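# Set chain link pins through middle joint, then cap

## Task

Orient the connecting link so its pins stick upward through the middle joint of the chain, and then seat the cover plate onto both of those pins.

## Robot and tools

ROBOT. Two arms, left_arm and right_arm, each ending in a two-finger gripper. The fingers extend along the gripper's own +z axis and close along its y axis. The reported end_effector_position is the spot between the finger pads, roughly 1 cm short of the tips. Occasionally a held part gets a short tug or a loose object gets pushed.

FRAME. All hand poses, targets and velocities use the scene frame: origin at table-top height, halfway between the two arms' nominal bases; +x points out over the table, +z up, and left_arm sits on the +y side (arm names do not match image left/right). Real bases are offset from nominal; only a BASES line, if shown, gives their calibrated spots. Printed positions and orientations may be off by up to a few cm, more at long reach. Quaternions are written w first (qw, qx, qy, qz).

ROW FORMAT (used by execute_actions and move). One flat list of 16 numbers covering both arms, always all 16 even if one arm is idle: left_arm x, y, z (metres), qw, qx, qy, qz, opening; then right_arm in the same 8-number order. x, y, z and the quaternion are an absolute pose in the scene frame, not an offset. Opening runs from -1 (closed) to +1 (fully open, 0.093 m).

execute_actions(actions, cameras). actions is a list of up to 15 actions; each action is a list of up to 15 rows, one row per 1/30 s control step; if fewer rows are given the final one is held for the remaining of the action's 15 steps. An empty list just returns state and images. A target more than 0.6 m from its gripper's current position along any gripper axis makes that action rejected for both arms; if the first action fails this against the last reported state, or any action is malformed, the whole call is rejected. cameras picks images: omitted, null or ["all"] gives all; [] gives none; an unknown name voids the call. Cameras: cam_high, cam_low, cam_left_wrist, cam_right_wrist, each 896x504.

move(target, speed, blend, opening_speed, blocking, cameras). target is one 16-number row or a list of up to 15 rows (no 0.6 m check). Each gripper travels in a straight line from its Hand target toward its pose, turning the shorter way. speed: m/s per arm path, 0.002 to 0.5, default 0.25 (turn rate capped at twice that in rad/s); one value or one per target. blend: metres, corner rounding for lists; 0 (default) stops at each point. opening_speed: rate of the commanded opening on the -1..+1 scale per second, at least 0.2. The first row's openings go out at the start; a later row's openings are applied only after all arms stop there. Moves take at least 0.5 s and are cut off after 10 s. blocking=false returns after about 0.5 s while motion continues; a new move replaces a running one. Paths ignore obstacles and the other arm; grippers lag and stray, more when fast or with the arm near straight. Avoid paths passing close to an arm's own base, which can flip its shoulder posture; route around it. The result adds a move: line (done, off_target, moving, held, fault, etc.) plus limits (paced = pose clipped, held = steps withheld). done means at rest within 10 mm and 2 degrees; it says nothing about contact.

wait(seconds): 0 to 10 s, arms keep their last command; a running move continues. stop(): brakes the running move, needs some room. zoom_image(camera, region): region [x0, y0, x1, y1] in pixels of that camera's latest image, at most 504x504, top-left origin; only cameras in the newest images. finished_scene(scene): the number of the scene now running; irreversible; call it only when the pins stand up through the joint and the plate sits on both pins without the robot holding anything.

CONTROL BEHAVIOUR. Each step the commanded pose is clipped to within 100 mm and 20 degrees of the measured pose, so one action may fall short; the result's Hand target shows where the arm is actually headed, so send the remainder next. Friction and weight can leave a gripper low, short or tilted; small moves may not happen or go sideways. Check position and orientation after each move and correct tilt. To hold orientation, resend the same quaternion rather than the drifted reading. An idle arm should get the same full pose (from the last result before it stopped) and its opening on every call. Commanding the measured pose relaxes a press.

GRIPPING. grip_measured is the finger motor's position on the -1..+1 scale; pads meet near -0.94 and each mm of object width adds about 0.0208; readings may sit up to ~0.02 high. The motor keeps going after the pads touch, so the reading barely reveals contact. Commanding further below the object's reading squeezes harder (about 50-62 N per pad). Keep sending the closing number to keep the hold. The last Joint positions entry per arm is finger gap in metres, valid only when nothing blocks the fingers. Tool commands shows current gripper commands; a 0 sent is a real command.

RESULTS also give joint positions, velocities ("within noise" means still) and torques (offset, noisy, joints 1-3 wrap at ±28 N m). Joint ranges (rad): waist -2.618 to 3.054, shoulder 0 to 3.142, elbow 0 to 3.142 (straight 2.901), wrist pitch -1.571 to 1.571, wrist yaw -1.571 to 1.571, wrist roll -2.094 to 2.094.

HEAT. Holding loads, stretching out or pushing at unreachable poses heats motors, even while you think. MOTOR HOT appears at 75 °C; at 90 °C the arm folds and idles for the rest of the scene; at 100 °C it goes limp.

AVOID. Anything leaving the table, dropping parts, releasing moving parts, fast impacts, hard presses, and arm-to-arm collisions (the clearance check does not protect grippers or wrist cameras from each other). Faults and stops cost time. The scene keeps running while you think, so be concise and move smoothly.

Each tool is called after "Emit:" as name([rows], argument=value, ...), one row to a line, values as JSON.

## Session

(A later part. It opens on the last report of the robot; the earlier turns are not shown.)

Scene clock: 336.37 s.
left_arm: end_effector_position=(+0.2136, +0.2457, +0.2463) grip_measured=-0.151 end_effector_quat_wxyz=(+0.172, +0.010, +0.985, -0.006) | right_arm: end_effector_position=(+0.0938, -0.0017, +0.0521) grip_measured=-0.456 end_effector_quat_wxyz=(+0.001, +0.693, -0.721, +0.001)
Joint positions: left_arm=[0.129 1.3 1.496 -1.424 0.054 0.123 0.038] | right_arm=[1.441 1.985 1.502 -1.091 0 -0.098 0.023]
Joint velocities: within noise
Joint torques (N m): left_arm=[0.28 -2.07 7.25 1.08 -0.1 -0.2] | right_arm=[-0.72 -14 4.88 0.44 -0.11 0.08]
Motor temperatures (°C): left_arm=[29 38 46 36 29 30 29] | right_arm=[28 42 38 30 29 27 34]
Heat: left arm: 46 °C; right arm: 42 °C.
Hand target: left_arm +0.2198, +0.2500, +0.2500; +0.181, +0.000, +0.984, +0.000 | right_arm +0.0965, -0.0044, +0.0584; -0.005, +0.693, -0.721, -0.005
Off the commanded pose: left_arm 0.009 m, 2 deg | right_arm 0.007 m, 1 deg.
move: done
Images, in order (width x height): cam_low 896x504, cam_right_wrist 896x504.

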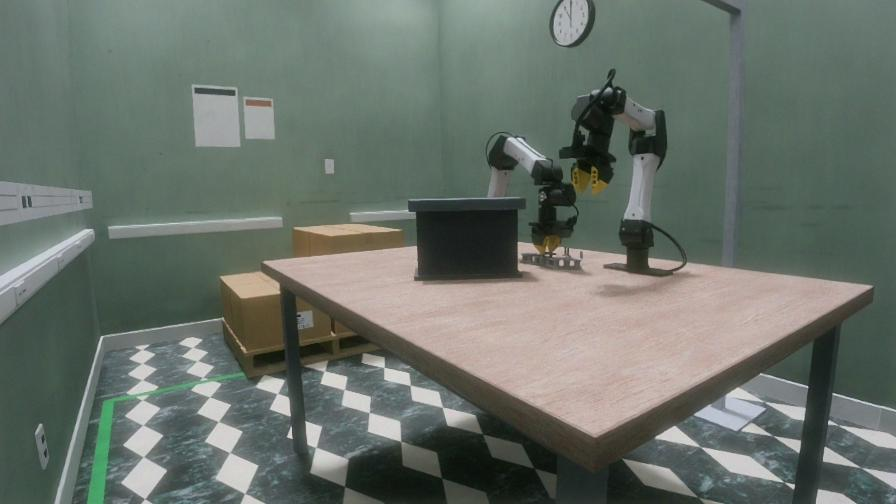

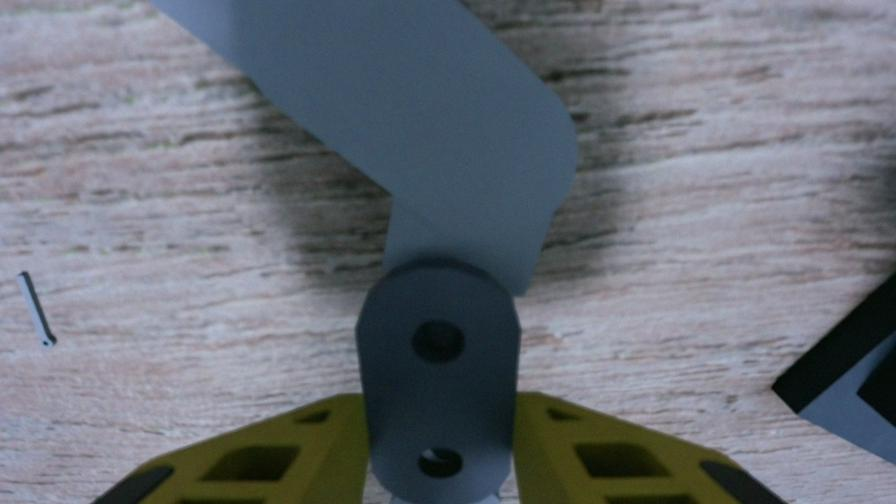

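Emit:
zoom_image(camera="cam_right_wrist", region=[410, 435, 470, 490])

Emit:
zoom_image(camera="cam_right_wrist", region=[405, 310, 475, 370])

Scaled by 8.400 from the camera's 896x504 image, which has a finer 1280x720 frame.

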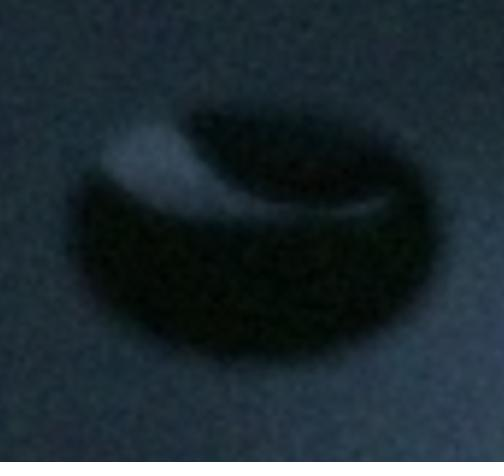

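Scaled by 7.200 from the camera's 896x504 image, which has a finer 1280x720 frame.

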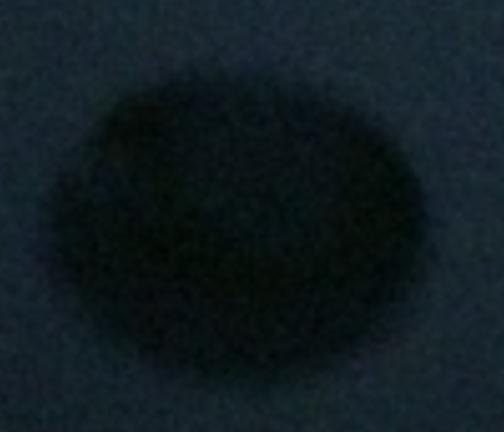

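Emit:
move(target=[0.22,0.25,0.25,0.1805,0,0.9836,0,-0.15,0.0985,-0.0065,0.0575,0.0048,-0.6928,0.7211,0.005,-0.75], speed=0.05, cameras=["cam_right_wrist","cam_low"])

Emit:
zoom_image(camera="cam_right_wrist", region=[410, 435, 470, 490])

Emit:
zoom_image(camera="cam_low", region=[530, 240, 570, 275])

Scene clock: 339.37 s.
left_arm: end_effector_position=(+0.2137, +0.2457, +0.2464) grip_measured=-0.151 end_effector_quat_wxyz=(+0.173, +0.010, +0.985, -0.006) | right_arm: end_effector_position=(+0.0958, -0.0024, +0.0502) grip_measured=-0.456 end_effector_quat_wxyz=(+0.000, +0.692, -0.722, -0.001)
Joint positions: left_arm=[0.129 1.3 1.496 -1.423 0.054 0.123 0.038] | right_arm=[1.435 1.983 1.491 -1.079 -0.001 -0.102 0.023]
Joint velocities: within noise
Joint torques (N m): left_arm=[0.28 -2.1 7.23 1.08 -0.11 -0.2] | right_arm=[-0.72 -14.22 4.81 0.4 -0.1 0.06]
Motor temperatures (°C): left_arm=[29 38 46 36 29 30 29] | right_arm=[28 43 38 30 29 27 34]
Heat: left arm: 46 °C; right arm: 43 °C.
Hand target: left_arm +0.2199, +0.2500, +0.2500; +0.181, +0.000, +0.984, +0.000 | right_arm +0.0985, -0.0065, +0.0572; -0.005, +0.693, -0.721, -0.005
Off the commanded pose: left_arm 0.008 m, 2 deg | right_arm 0.009 m, 1 deg.
move: done
Images, in order (width x height): cam_low 896x504, cam_right_wrist 896x504.

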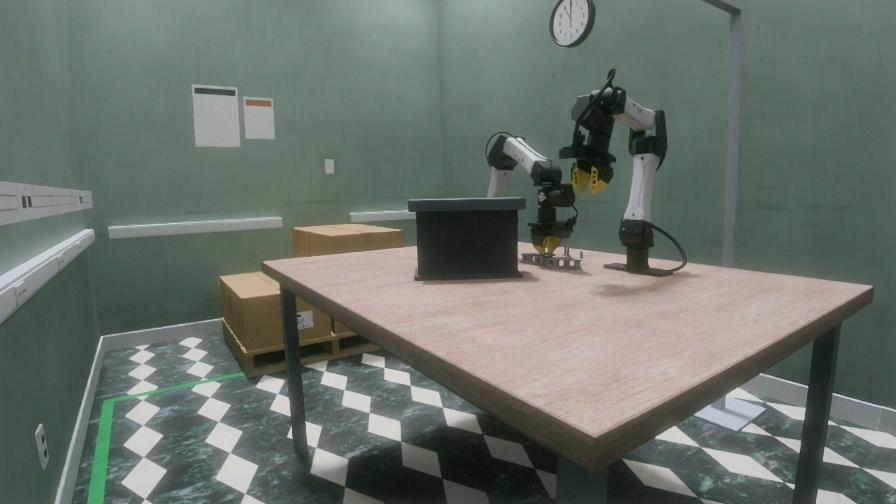

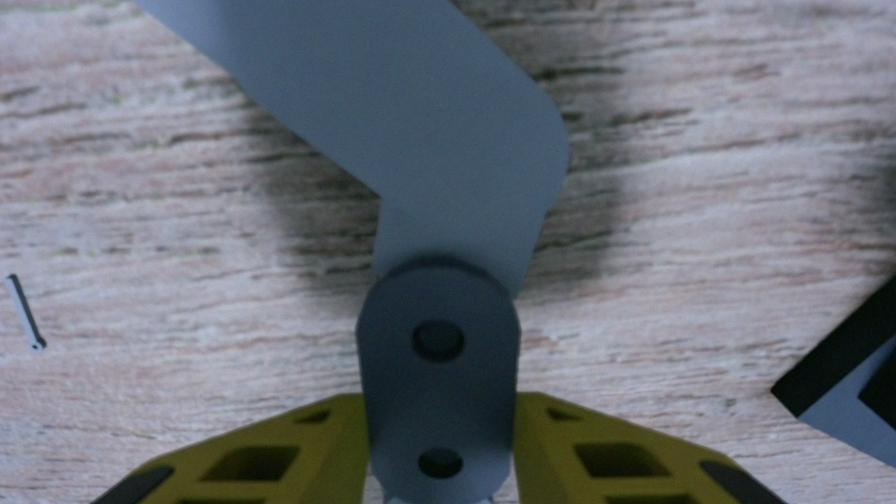

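Scaled by 8.400 from the camera's 896x504 image, which has a finer 1280x720 frame.

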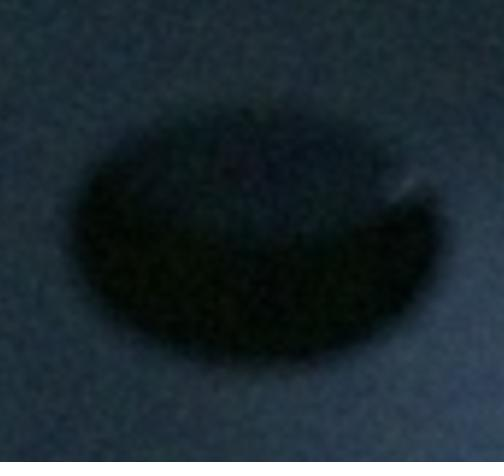

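Scaled by 12.600 from the camera's 896x504 image, which has a finer 1280x720 frame.

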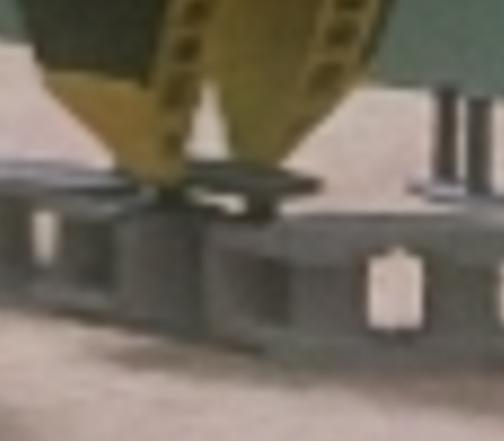

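Emit:
move(target=[0.22,0.25,0.25,0.1805,0,0.9836,0,-0.15,0.0985,-0.0045,0.0525,0.0048,-0.6928,0.7211,0.005,-0.75], speed=0.03, cameras=["cam_right_wrist","cam_low"])

Emit:
zoom_image(camera="cam_right_wrist", region=[390, 300, 490, 500])

Emit:
zoom_image(camera="cam_low", region=[530, 240, 570, 275])

Scene clock: 341.10 s.
left_arm: end_effector_position=(+0.2137, +0.2457, +0.2464) grip_measured=-0.151 end_effector_quat_wxyz=(+0.173, +0.010, +0.985, -0.006) | right_arm: end_effector_position=(+0.0958, -0.0022, +0.0485) grip_measured=-0.456 end_effector_quat_wxyz=(-0.001, +0.692, -0.722, -0.001)
Joint positions: left_arm=[0.129 1.3 1.496 -1.423 0.054 0.123 0.038] | right_arm=[1.435 1.983 1.484 -1.069 -0.001 -0.102 0.023]
Joint velocities: within noise
Joint torques (N m): left_arm=[0.28 -2.09 7.23 1.07 -0.1 -0.19] | right_arm=[-0.68 -13.05 5.14 0.46 -0.11 0.07]
Motor temperatures (°C): left_arm=[29 37 46 36 29 30 29] | right_arm=[28 43 38 30 29 27 34]
Heat: left arm: 46 °C; right arm: 43 °C.
Hand target: left_arm +0.2199, +0.2500, +0.2500; +0.181, +0.000, +0.984, +0.000 | right_arm +0.0985, -0.0044, +0.0524; -0.005, +0.693, -0.721, -0.005
Off the commanded pose: left_arm 0.008 m, 2 deg | right_arm 0.005 m, 1 deg.
move: done
Images, in order (width x height): cam_low 896x504, cam_right_wrist 896x504.

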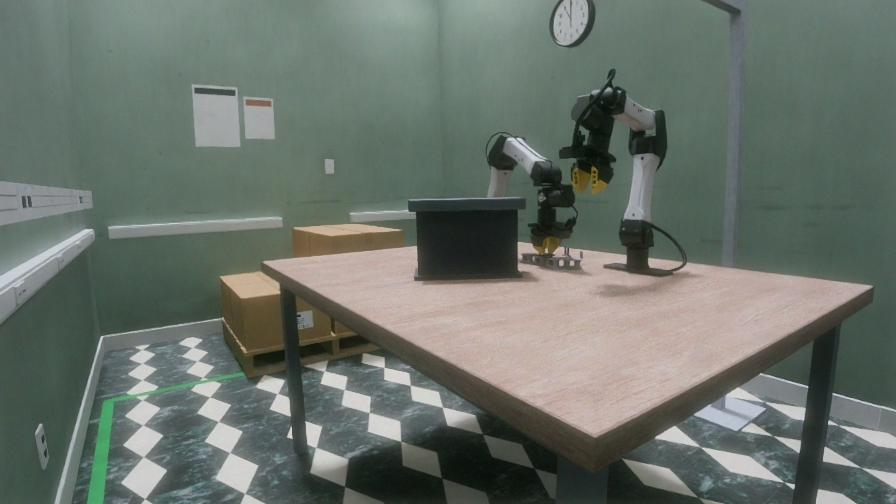

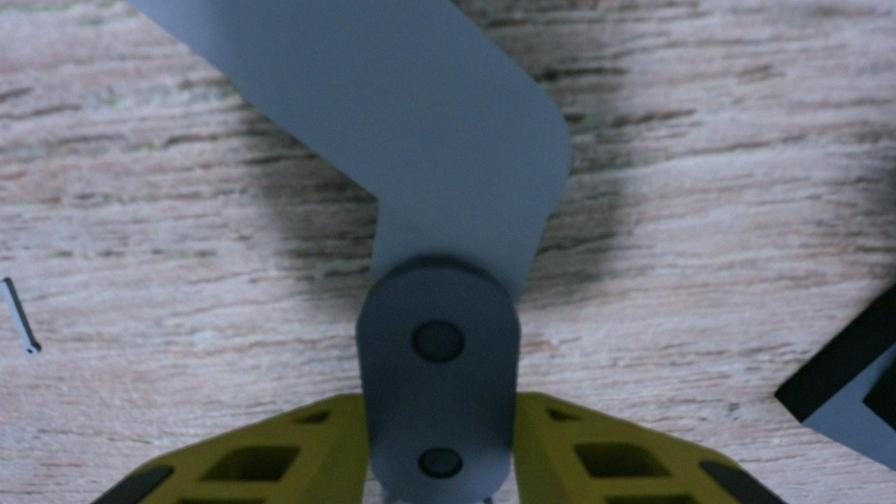

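Scaled by 2.520 from the camera's 896x504 image, which has a finer 1280x720 frame.

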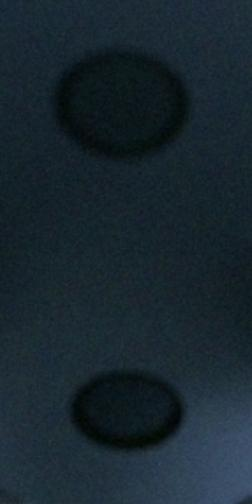

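Scaled by 12.600 from the camera's 896x504 image, which has a finer 1280x720 frame.

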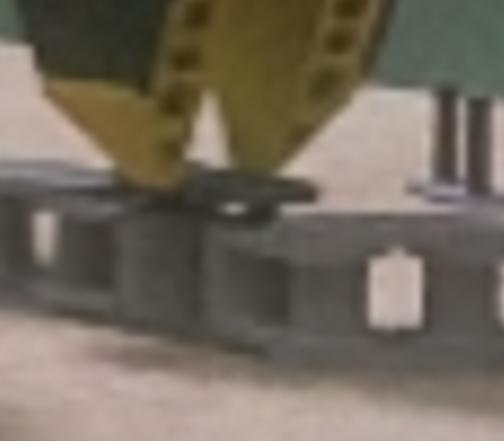

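Emit:
move(target=[0.22,0.25,0.25,0.1805,0,0.9836,0,-0.15,0.0985,-0.0035,0.045,0.0048,-0.6928,0.7211,0.005,-0.75], speed=0.03, cameras=["cam_right_wrist","cam_low"])

Emit:
zoom_image(camera="cam_right_wrist", region=[390, 300, 490, 500])

Emit:
zoom_image(camera="cam_low", region=[530, 240, 570, 275])

Scene clock: 342.27 s.
left_arm: end_effector_position=(+0.2137, +0.2457, +0.2464) grip_measured=-0.151 end_effector_quat_wxyz=(+0.173, +0.010, +0.985, -0.006) | right_arm: end_effector_position=(+0.0958, -0.0021, +0.0447) grip_measured=-0.456 end_effector_quat_wxyz=(-0.003, +0.692, -0.722, -0.003)
Joint positions: left_arm=[0.129 1.3 1.496 -1.423 0.054 0.123 0.038] | right_arm=[1.435 1.983 1.469 -1.049 -0.001 -0.102 0.023]
Joint velocities: within noise
Joint torques (N m): left_arm=[0.27 -2.1 7.24 1.08 -0.1 -0.2] | right_arm=[-0.65 -11.93 5.14 0.54 -0.11 0.07]
Motor temperatures (°C): left_arm=[29 37 46 36 29 30 29] | right_arm=[28 43 38 30 29 27 34]
Heat: left arm: 46 °C; right arm: 43 °C.
Hand target: left_arm +0.2199, +0.2500, +0.2500; +0.181, +0.000, +0.984, +0.000 | right_arm +0.0985, -0.0035, +0.0450; -0.005, +0.693, -0.721, -0.005
Off the commanded pose: left_arm 0.008 m, 2 deg | right_arm 0.003 m, 0 deg.
move: done
Images, in order (width x height): cam_low 896x504, cam_right_wrist 896x504.

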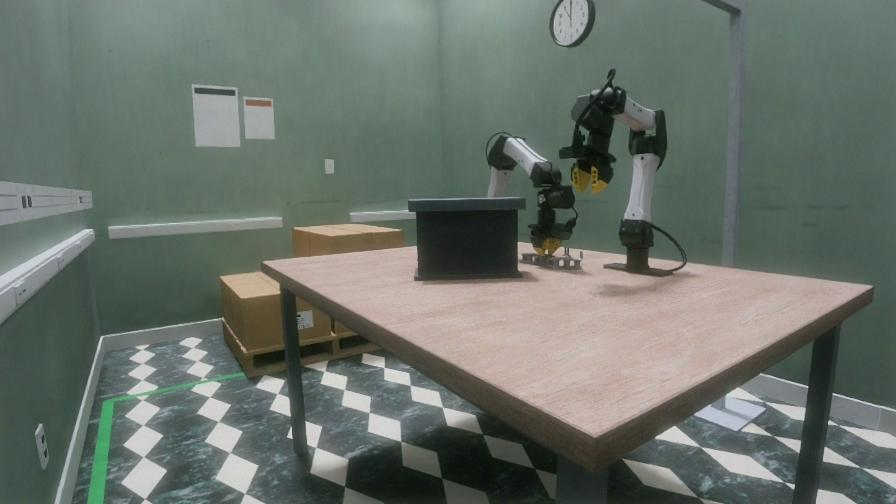

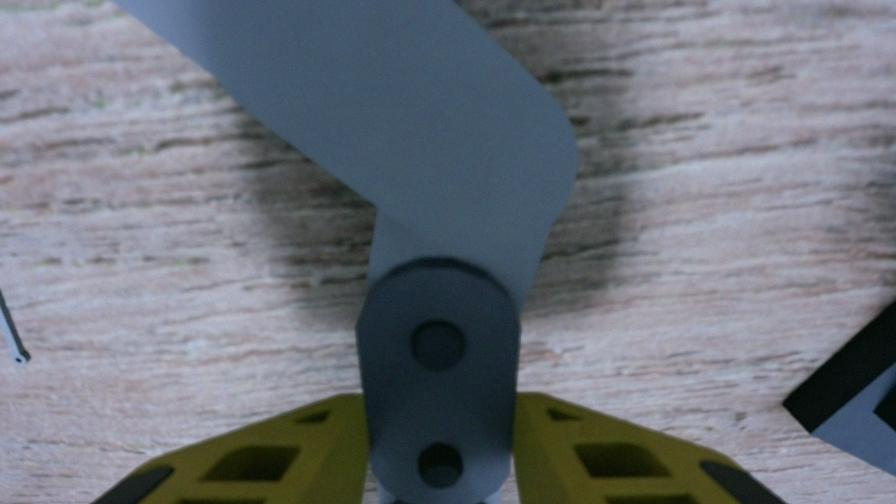

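Scaled by 2.520 from the camera's 896x504 image, which has a finer 1280x720 frame.

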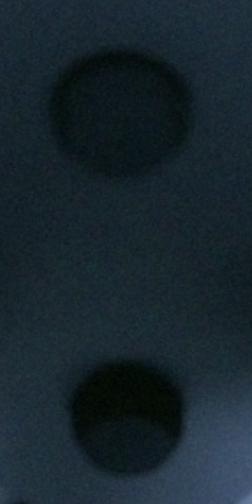

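Scaled by 12.600 from the camera's 896x504 image, which has a finer 1280x720 frame.

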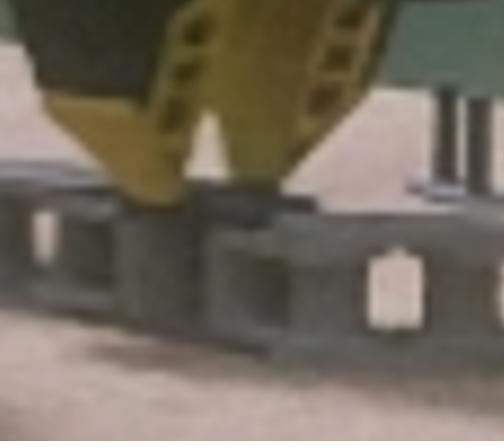

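Emit:
move(target=[0.22,0.25,0.25,0.1805,0,0.9836,0,-0.15,0.0985,-0.0035,0.038,0.0048,-0.6928,0.7211,0.005,-0.75], speed=0.03, cameras=["cam_right_wrist","cam_low"])

Emit:
zoom_image(camera="cam_low", region=[530, 240, 570, 275])

Scene clock: 343.37 s.
left_arm: end_effector_position=(+0.2137, +0.2457, +0.2464) grip_measured=-0.151 end_effector_quat_wxyz=(+0.173, +0.010, +0.985, -0.006) | right_arm: end_effector_position=(+0.0958, -0.0024, +0.0428) grip_measured=-0.456 end_effector_quat_wxyz=(-0.003, +0.692, -0.722, -0.003)
Joint positions: left_arm=[0.129 1.3 1.496 -1.423 0.054 0.123 0.038] | right_arm=[1.435 1.983 1.461 -1.04 -0.001 -0.102 0.023]
Joint velocities: within noise
Joint torques (N m): left_arm=[0.28 -2.1 7.24 1.08 -0.11 -0.19] | right_arm=[-0.65 -11.17 4.26 0.67 -0.11 0.07]
Motor temperatures (°C): left_arm=[29 37 46 36 29 30 29] | right_arm=[28 43 38 30 29 27 34]
Heat: left arm: 46 °C; right arm: 43 °C.
Hand target: left_arm +0.2199, +0.2500, +0.2500; +0.181, +0.000, +0.984, +0.000 | right_arm +0.0985, -0.0036, +0.0380; -0.005, +0.693, -0.721, -0.005
Off the commanded pose: left_arm 0.008 m, 2 deg | right_arm 0.006 m, 0 deg.
move: done
Images, in order (width x height): cam_low 896x504, cam_right_wrist 896x504.

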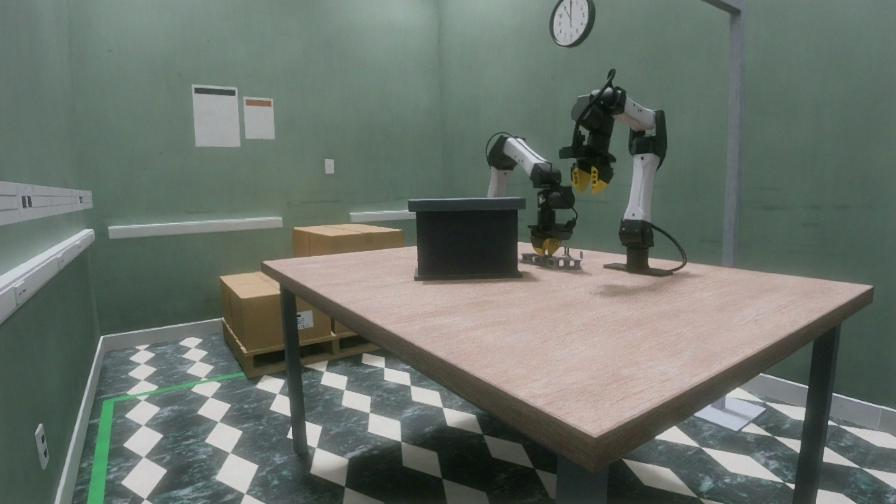

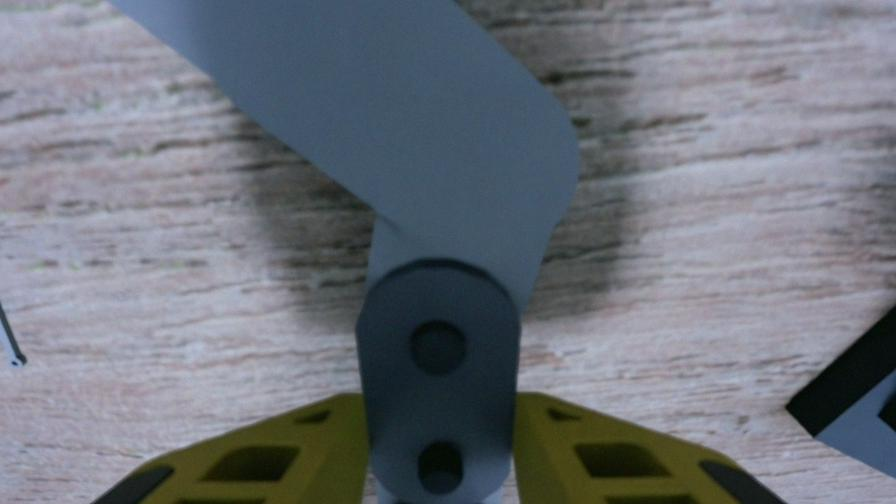

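Scaled by 12.600 from the camera's 896x504 image, which has a finer 1280x720 frame.

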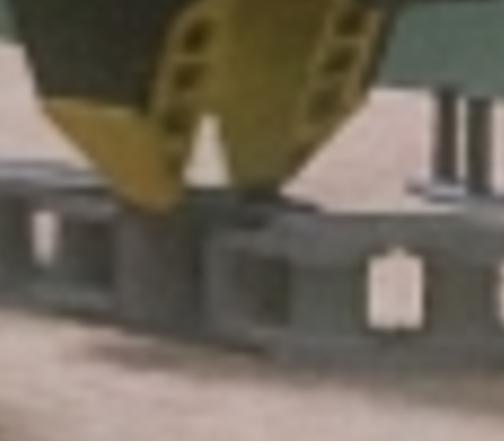

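Emit:
move(target=[0.22,0.25,0.25,0.1805,0,0.9836,0,-0.15,0.0985,-0.0035,0.032,0.0048,-0.6928,0.7211,0.005,-0.75], speed=0.03, cameras=["cam_right_wrist","cam_low"])

Emit:
zoom_image(camera="cam_right_wrist", region=[340, 230, 540, 500])

Scene clock: 344.53 s.
left_arm: end_effector_position=(+0.2137, +0.2457, +0.2464) grip_measured=-0.151 end_effector_quat_wxyz=(+0.173, +0.010, +0.985, -0.006) | right_arm: end_effector_position=(+0.0953, -0.0024, +0.0424) grip_measured=-0.456 end_effector_quat_wxyz=(-0.004, +0.692, -0.721, -0.005)
Joint positions: left_arm=[0.129 1.3 1.496 -1.423 0.054 0.123 0.038] | right_arm=[1.435 1.98 1.455 -1.033 -0.004 -0.103 0.023]
Joint velocities: within noise
Joint torques (N m): left_arm=[0.31 -2.07 7.24 1.08 -0.11 -0.19] | right_arm=[-0.58 -10.26 3.67 0.81 -0.1 0.09]
Motor temperatures (°C): left_arm=[29 37 46 36 29 30 29] | right_arm=[28 43 38 30 29 27 34]
Heat: left arm: 46 °C; right arm: 43 °C.
Hand target: left_arm +0.2199, +0.2500, +0.2500; +0.181, +0.000, +0.984, +0.000 | right_arm +0.0984, -0.0038, +0.0323; -0.004, +0.693, -0.721, -0.005
Off the commanded pose: left_arm 0.008 m, 2 deg | right_arm 0.011 m, 0 deg.
move: off_target (right_arm)
Images, in order (width x height): cam_low 896x504, cam_right_wrist 896x504.

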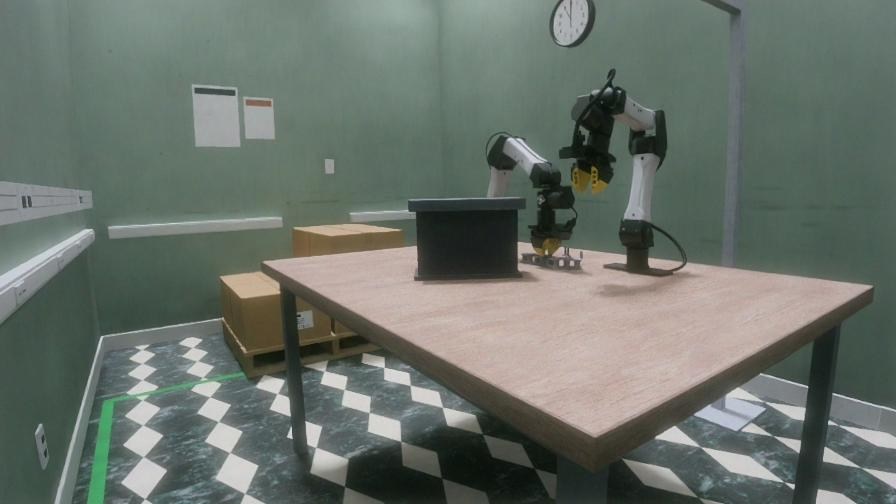

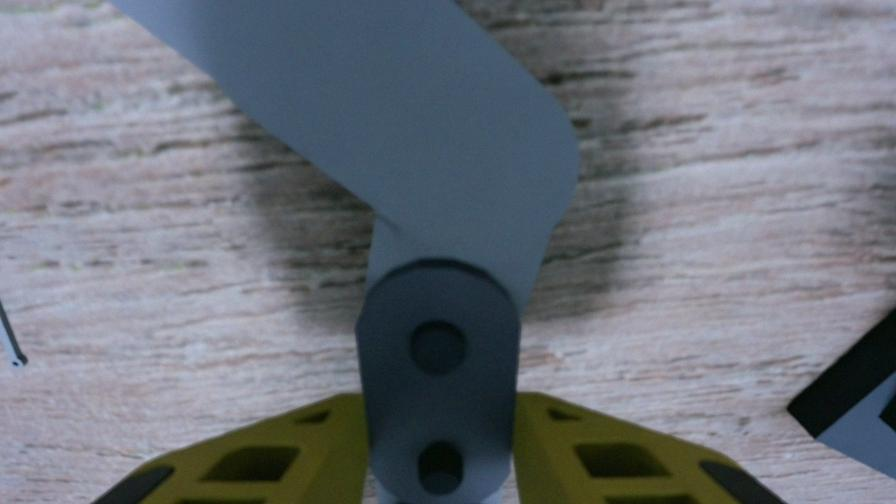

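Scaled by 1.867 from the camera's 896x504 image, which has a finer 1280x720 frame.

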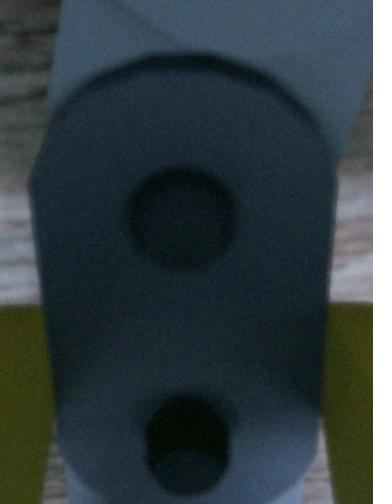

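Emit:
move([
  [0.22,0.25,0.25,0.1805,0,0.9836,0,-0.15,0.0970,-0.0030,0.040,0.0048,-0.6928,0.7211,0.005,-0.75],
  [0.22,0.25,0.25,0.1805,0,0.9836,0,-0.15,0.0970,-0.0030,0.040,0.0048,-0.6928,0.7211,0.005,-0.1],
], speed=0.03, opening_speed=0.5, cameras=["cam_right_wrist","cam_low"])

Emit:
zoom_image(camera="cam_right_wrist", region=[340, 230, 540, 500])

Scene clock: 347.23 s.
left_arm: end_effector_position=(+0.2137, +0.2457, +0.2464) grip_measured=-0.151 end_effector_quat_wxyz=(+0.173, +0.010, +0.985, -0.006) | right_arm: end_effector_position=(+0.0954, -0.0016, +0.0425) grip_measured=-0.103 end_effector_quat_wxyz=(-0.005, +0.692, -0.721, -0.007)
Joint positions: left_arm=[0.129 1.3 1.496 -1.423 0.054 0.123 0.038] | right_arm=[1.435 1.98 1.455 -1.03 -0.004 -0.103 0.04]
Joint velocities: within noise
Joint torques (N m): left_arm=[0.29 -2.09 7.25 1.08 -0.11 -0.19] | right_arm=[-0.32 -10.96 5.37 0.52 -0.08 0.12]
Motor temperatures (°C): left_arm=[29 37 46 36 29 30 29] | right_arm=[28 43 38 30 29 27 34]
Heat: left arm: 46 °C; right arm: 43 °C.
Hand target: left_arm +0.2199, +0.2500, +0.2500; +0.181, +0.000, +0.984, +0.000 | right_arm +0.0970, -0.0030, +0.0401; -0.005, +0.693, -0.721, -0.005
Off the commanded pose: left_arm 0.008 m, 2 deg | right_arm 0.003 m, 0 deg.
move: done
Images, in order (width x height): cam_low 896x504, cam_right_wrist 896x504.

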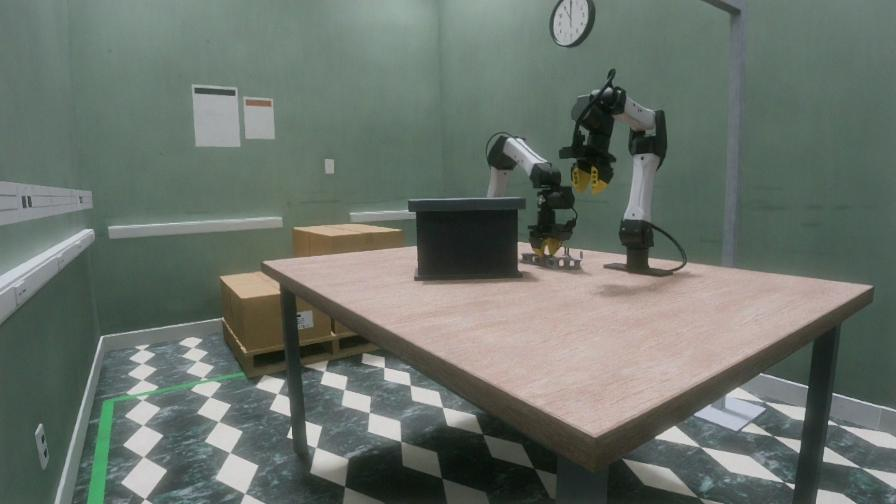

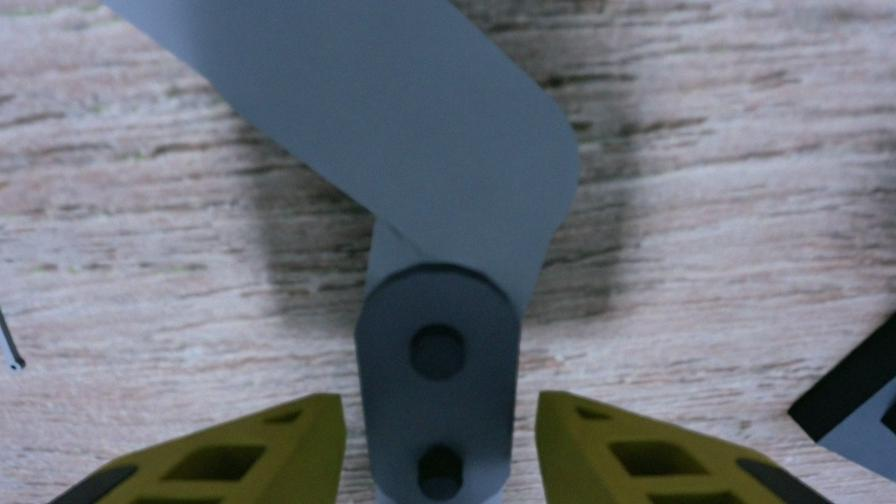

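Scaled by 1.867 from the camera's 896x504 image, which has a finer 1280x720 frame.

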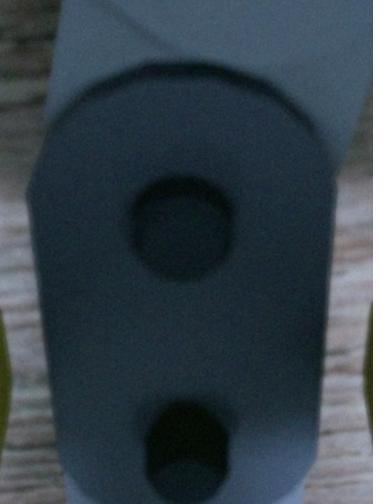

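Released cleanly; raising the right arm and inspecting.

Emit:
move([
  [0.22,0.25,0.25,0.1805,0,0.9836,0,-0.15,0.0970,-0.0030,0.09,0.0048,-0.6928,0.7211,0.005,-0.1],
  [0.22,0.25,0.25,0.1805,0,0.9836,0,-0.15,0.094,-0.045,0.13,0,-0.7071,0.7071,0,-0.1],
], speed=0.08)

Emit:
zoom_image(camera="cam_right_wrist", region=[340, 0, 560, 300])

Emit:
zoom_image(camera="cam_low", region=[510, 235, 590, 280])

Scene clock: 349.53 s.
left_arm: end_effector_position=(+0.2137, +0.2457, +0.2464) grip_measured=-0.151 end_effector_quat_wxyz=(+0.173, +0.010, +0.985, -0.006) | right_arm: end_effector_position=(+0.0908, -0.0371, +0.1256) grip_measured=-0.103 end_effector_quat_wxyz=(+0.001, +0.707, -0.707, -0.002)
Joint positions: left_arm=[0.129 1.3 1.496 -1.423 0.054 0.123 0.038] | right_arm=[1.434 1.81 1.562 -1.321 -0.004 -0.146 0.04]
Joint velocities: within noise
Joint torques (N m): left_arm=[0.27 -2.11 7.23 1.08 -0.11 -0.2] | right_arm=[-0.84 -12.11 4.93 0.29 -0.06 0.09]
Motor temperatures (°C): left_arm=[29 37 46 36 29 30 29] | right_arm=[28 44 38 30 29 27 34]
Heat: left arm: 46 °C; right arm: 44 °C.
Hand target: left_arm +0.2198, +0.2500, +0.2500; +0.181, +0.000, +0.984, +0.000 | right_arm +0.0938, -0.0449, +0.1298; +0.000, +0.707, -0.707, +0.000
Off the commanded pose: left_arm 0.008 m, 2 deg | right_arm 0.010 m, 0 deg.
move: done

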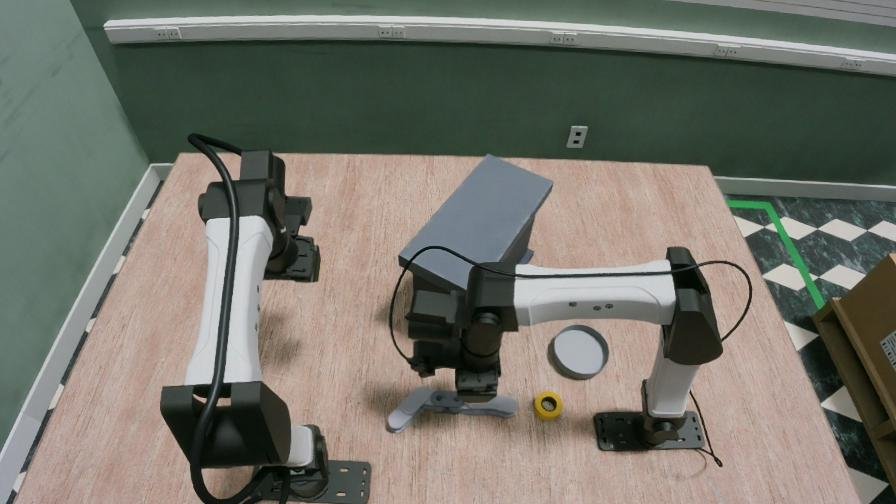

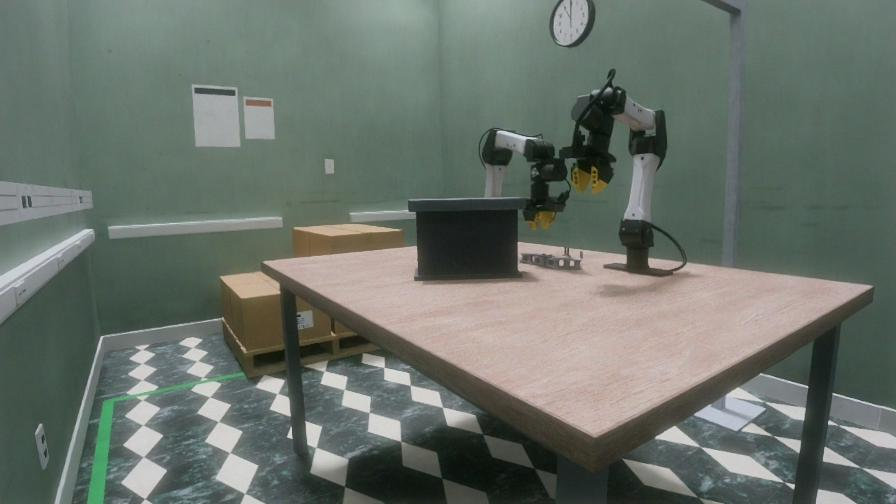

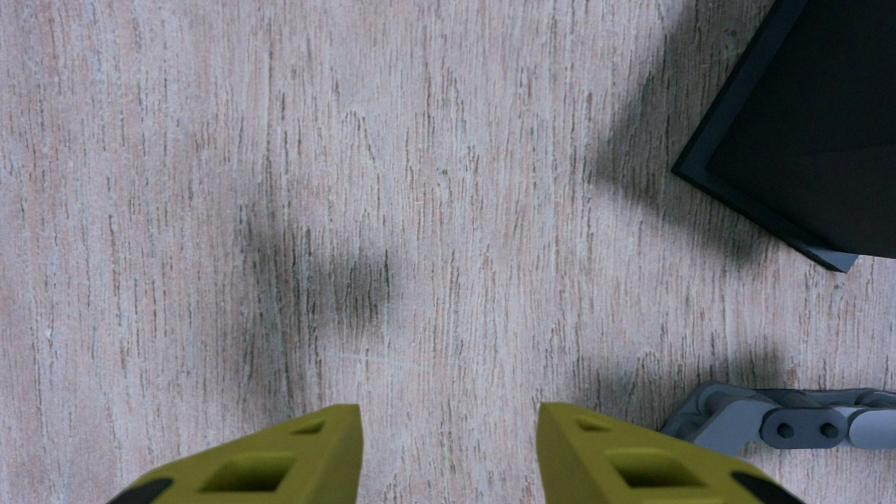

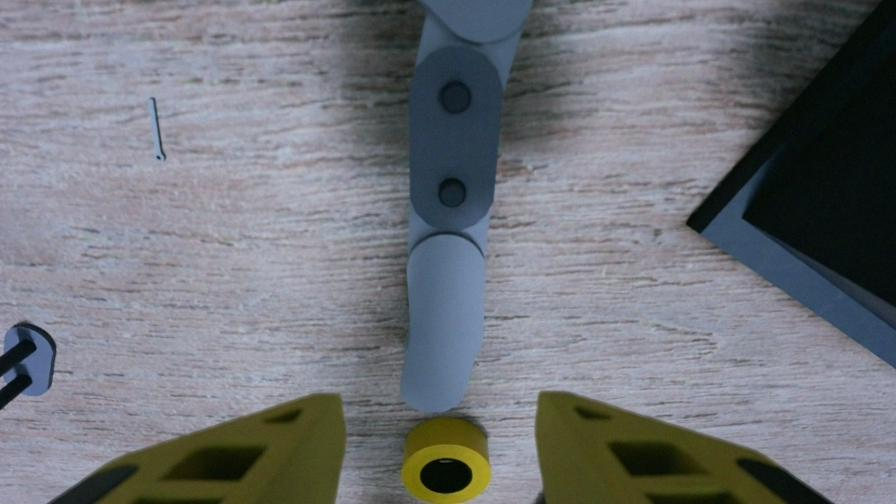

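Scaled by 1.680 from the camera's 896x504 image, which has a finer 1280x720 frame.

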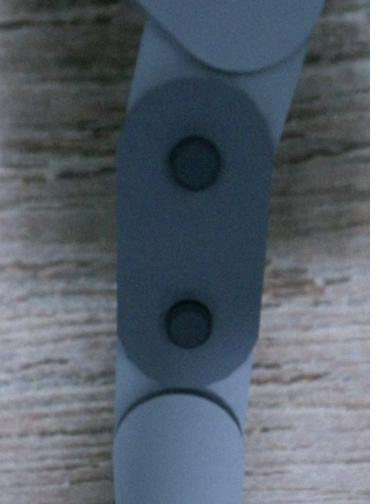

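Scaled by 6.300 from the camera's 896x504 image, which has a finer 1280x720 frame.

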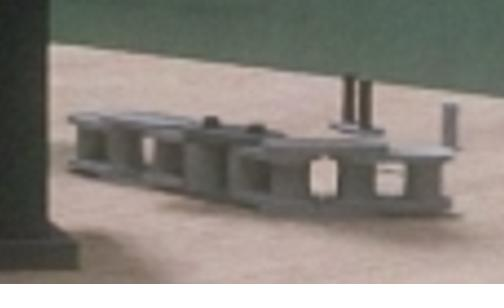

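Emit:
execute_actions(actions=[])

Scene clock: 349.93 s.
left_arm: end_effector_position=(+0.2137, +0.2457, +0.2464) grip_measured=-0.151 end_effector_quat_wxyz=(+0.173, +0.010, +0.985, -0.006) | right_arm: end_effector_position=(+0.0908, -0.0372, +0.1256) grip_measured=-0.103 end_effector_quat_wxyz=(+0.001, +0.708, -0.707, -0.002)
Joint positions: left_arm=[0.129 1.3 1.496 -1.423 0.054 0.123 0.038] | right_arm=[1.434 1.81 1.562 -1.322 -0.004 -0.147 0.04]
Joint velocities: within noise
Joint torques (N m): left_arm=[0.28 -2.07 7.23 1.08 -0.11 -0.19] | right_arm=[-0.85 -12.11 4.94 0.33 -0.06 0.08]
Motor temperatures (°C): left_arm=[29 37 46 36 29 30 29] | right_arm=[28 44 38 30 29 27 33]
Heat: left arm: 46 °C; right arm: 44 °C.
Hand target: left_arm +0.2198, +0.2500, +0.2500; +0.181, +0.000, +0.984, +0.000 | right_arm +0.0939, -0.0449, +0.1298; +0.000, +0.707, -0.707, +0.000
Tool commands: left_gripper/opening=-0.15 right_gripper/opening=-0.1
Off the commanded pose: left_arm 0.008 m, 2 deg | right_arm 0.010 m, 0 deg.

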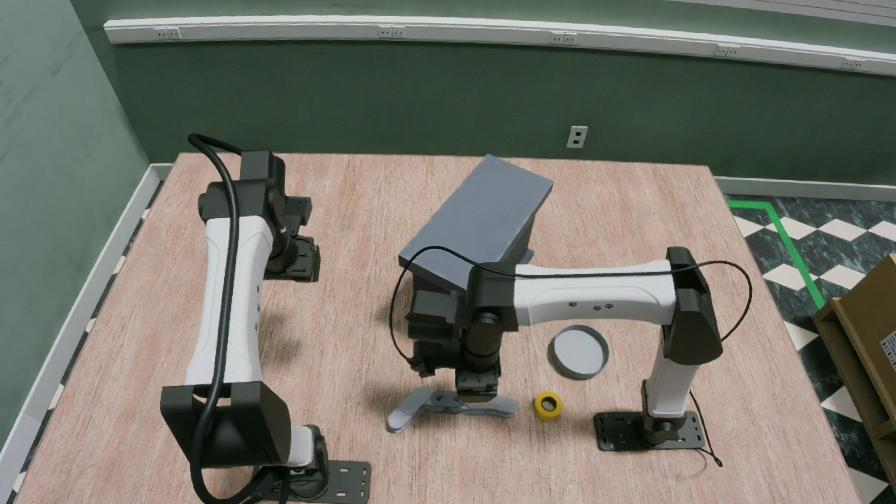

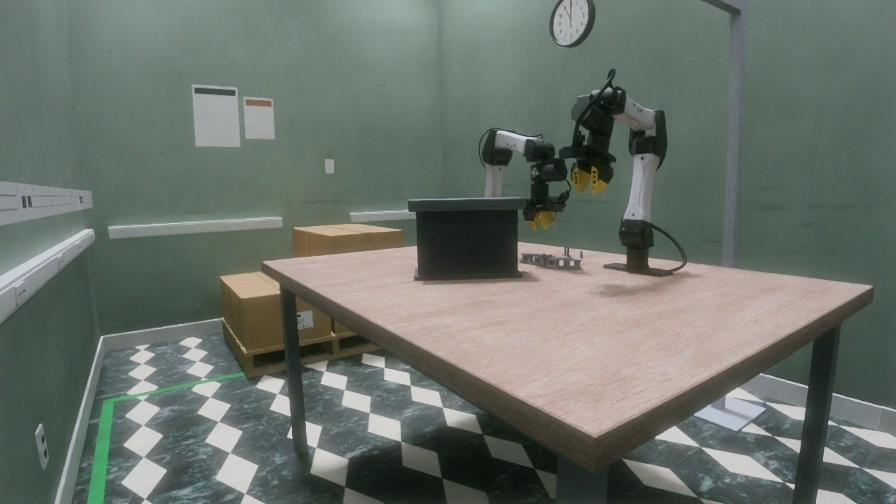

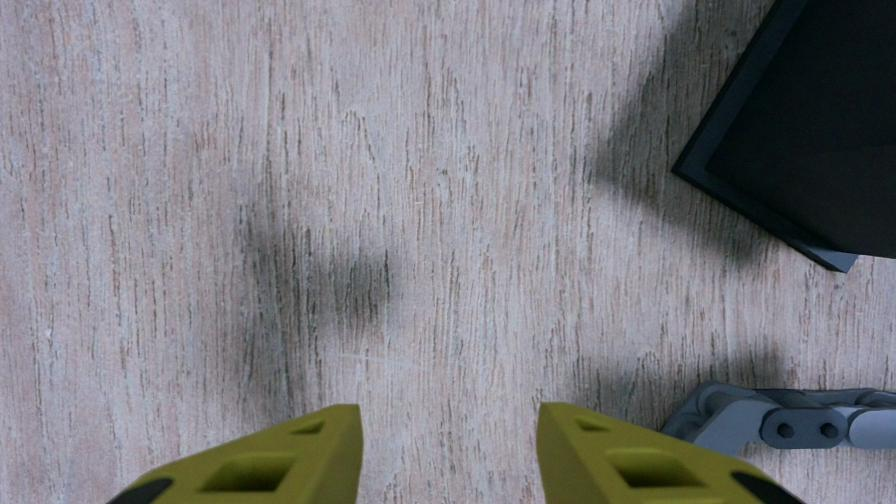

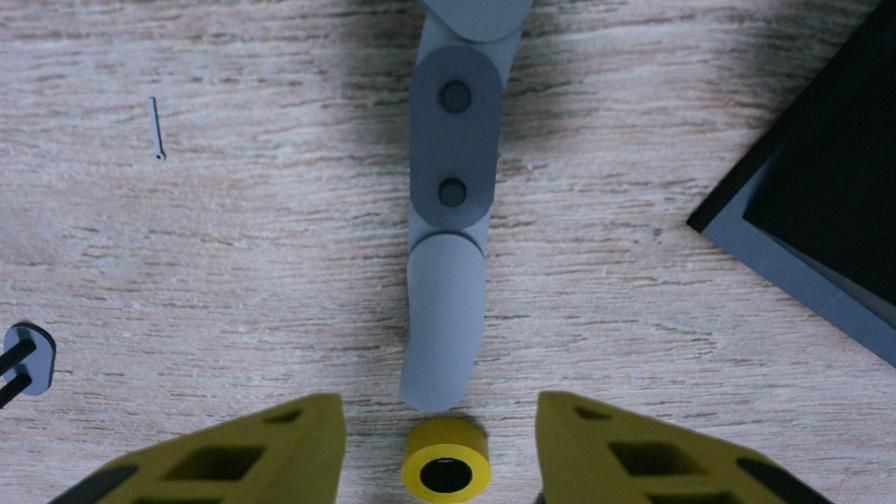

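I'll take a closer look at the assembly before ending the scene.

Emit:
zoom_image(camera="cam_right_wrist", region=[0, 0, 504, 504])

Emit:
zoom_image(camera="cam_low", region=[480, 220, 640, 300])

Emit:
zoom_image(camera="cam_left_wrist", region=[640, 340, 896, 484])

Scaled by 1.000.

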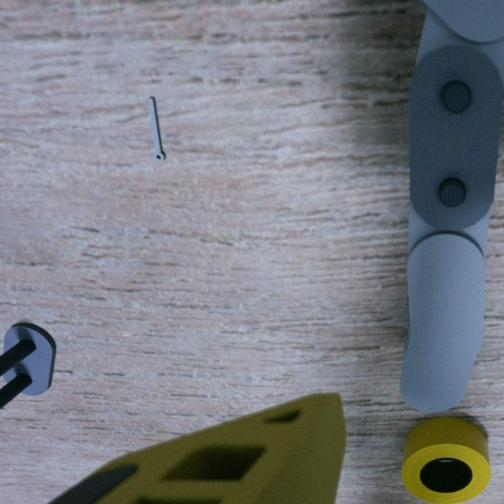

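Scaled by 3.150 from the camera's 896x504 image, which has a finer 1280x720 frame.

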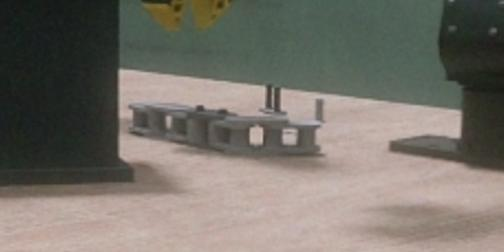

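Scaled by 1.969 from the camera's 896x504 image, which has a finer 1280x720 frame.

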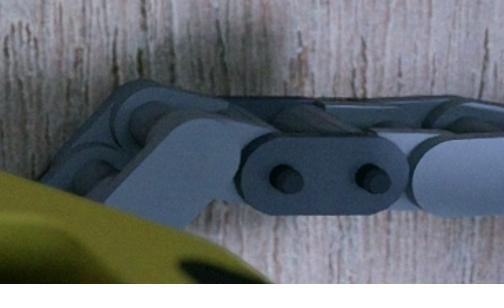

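Emit:
finished_scene(scene=2)

The scene is finished: the task was done.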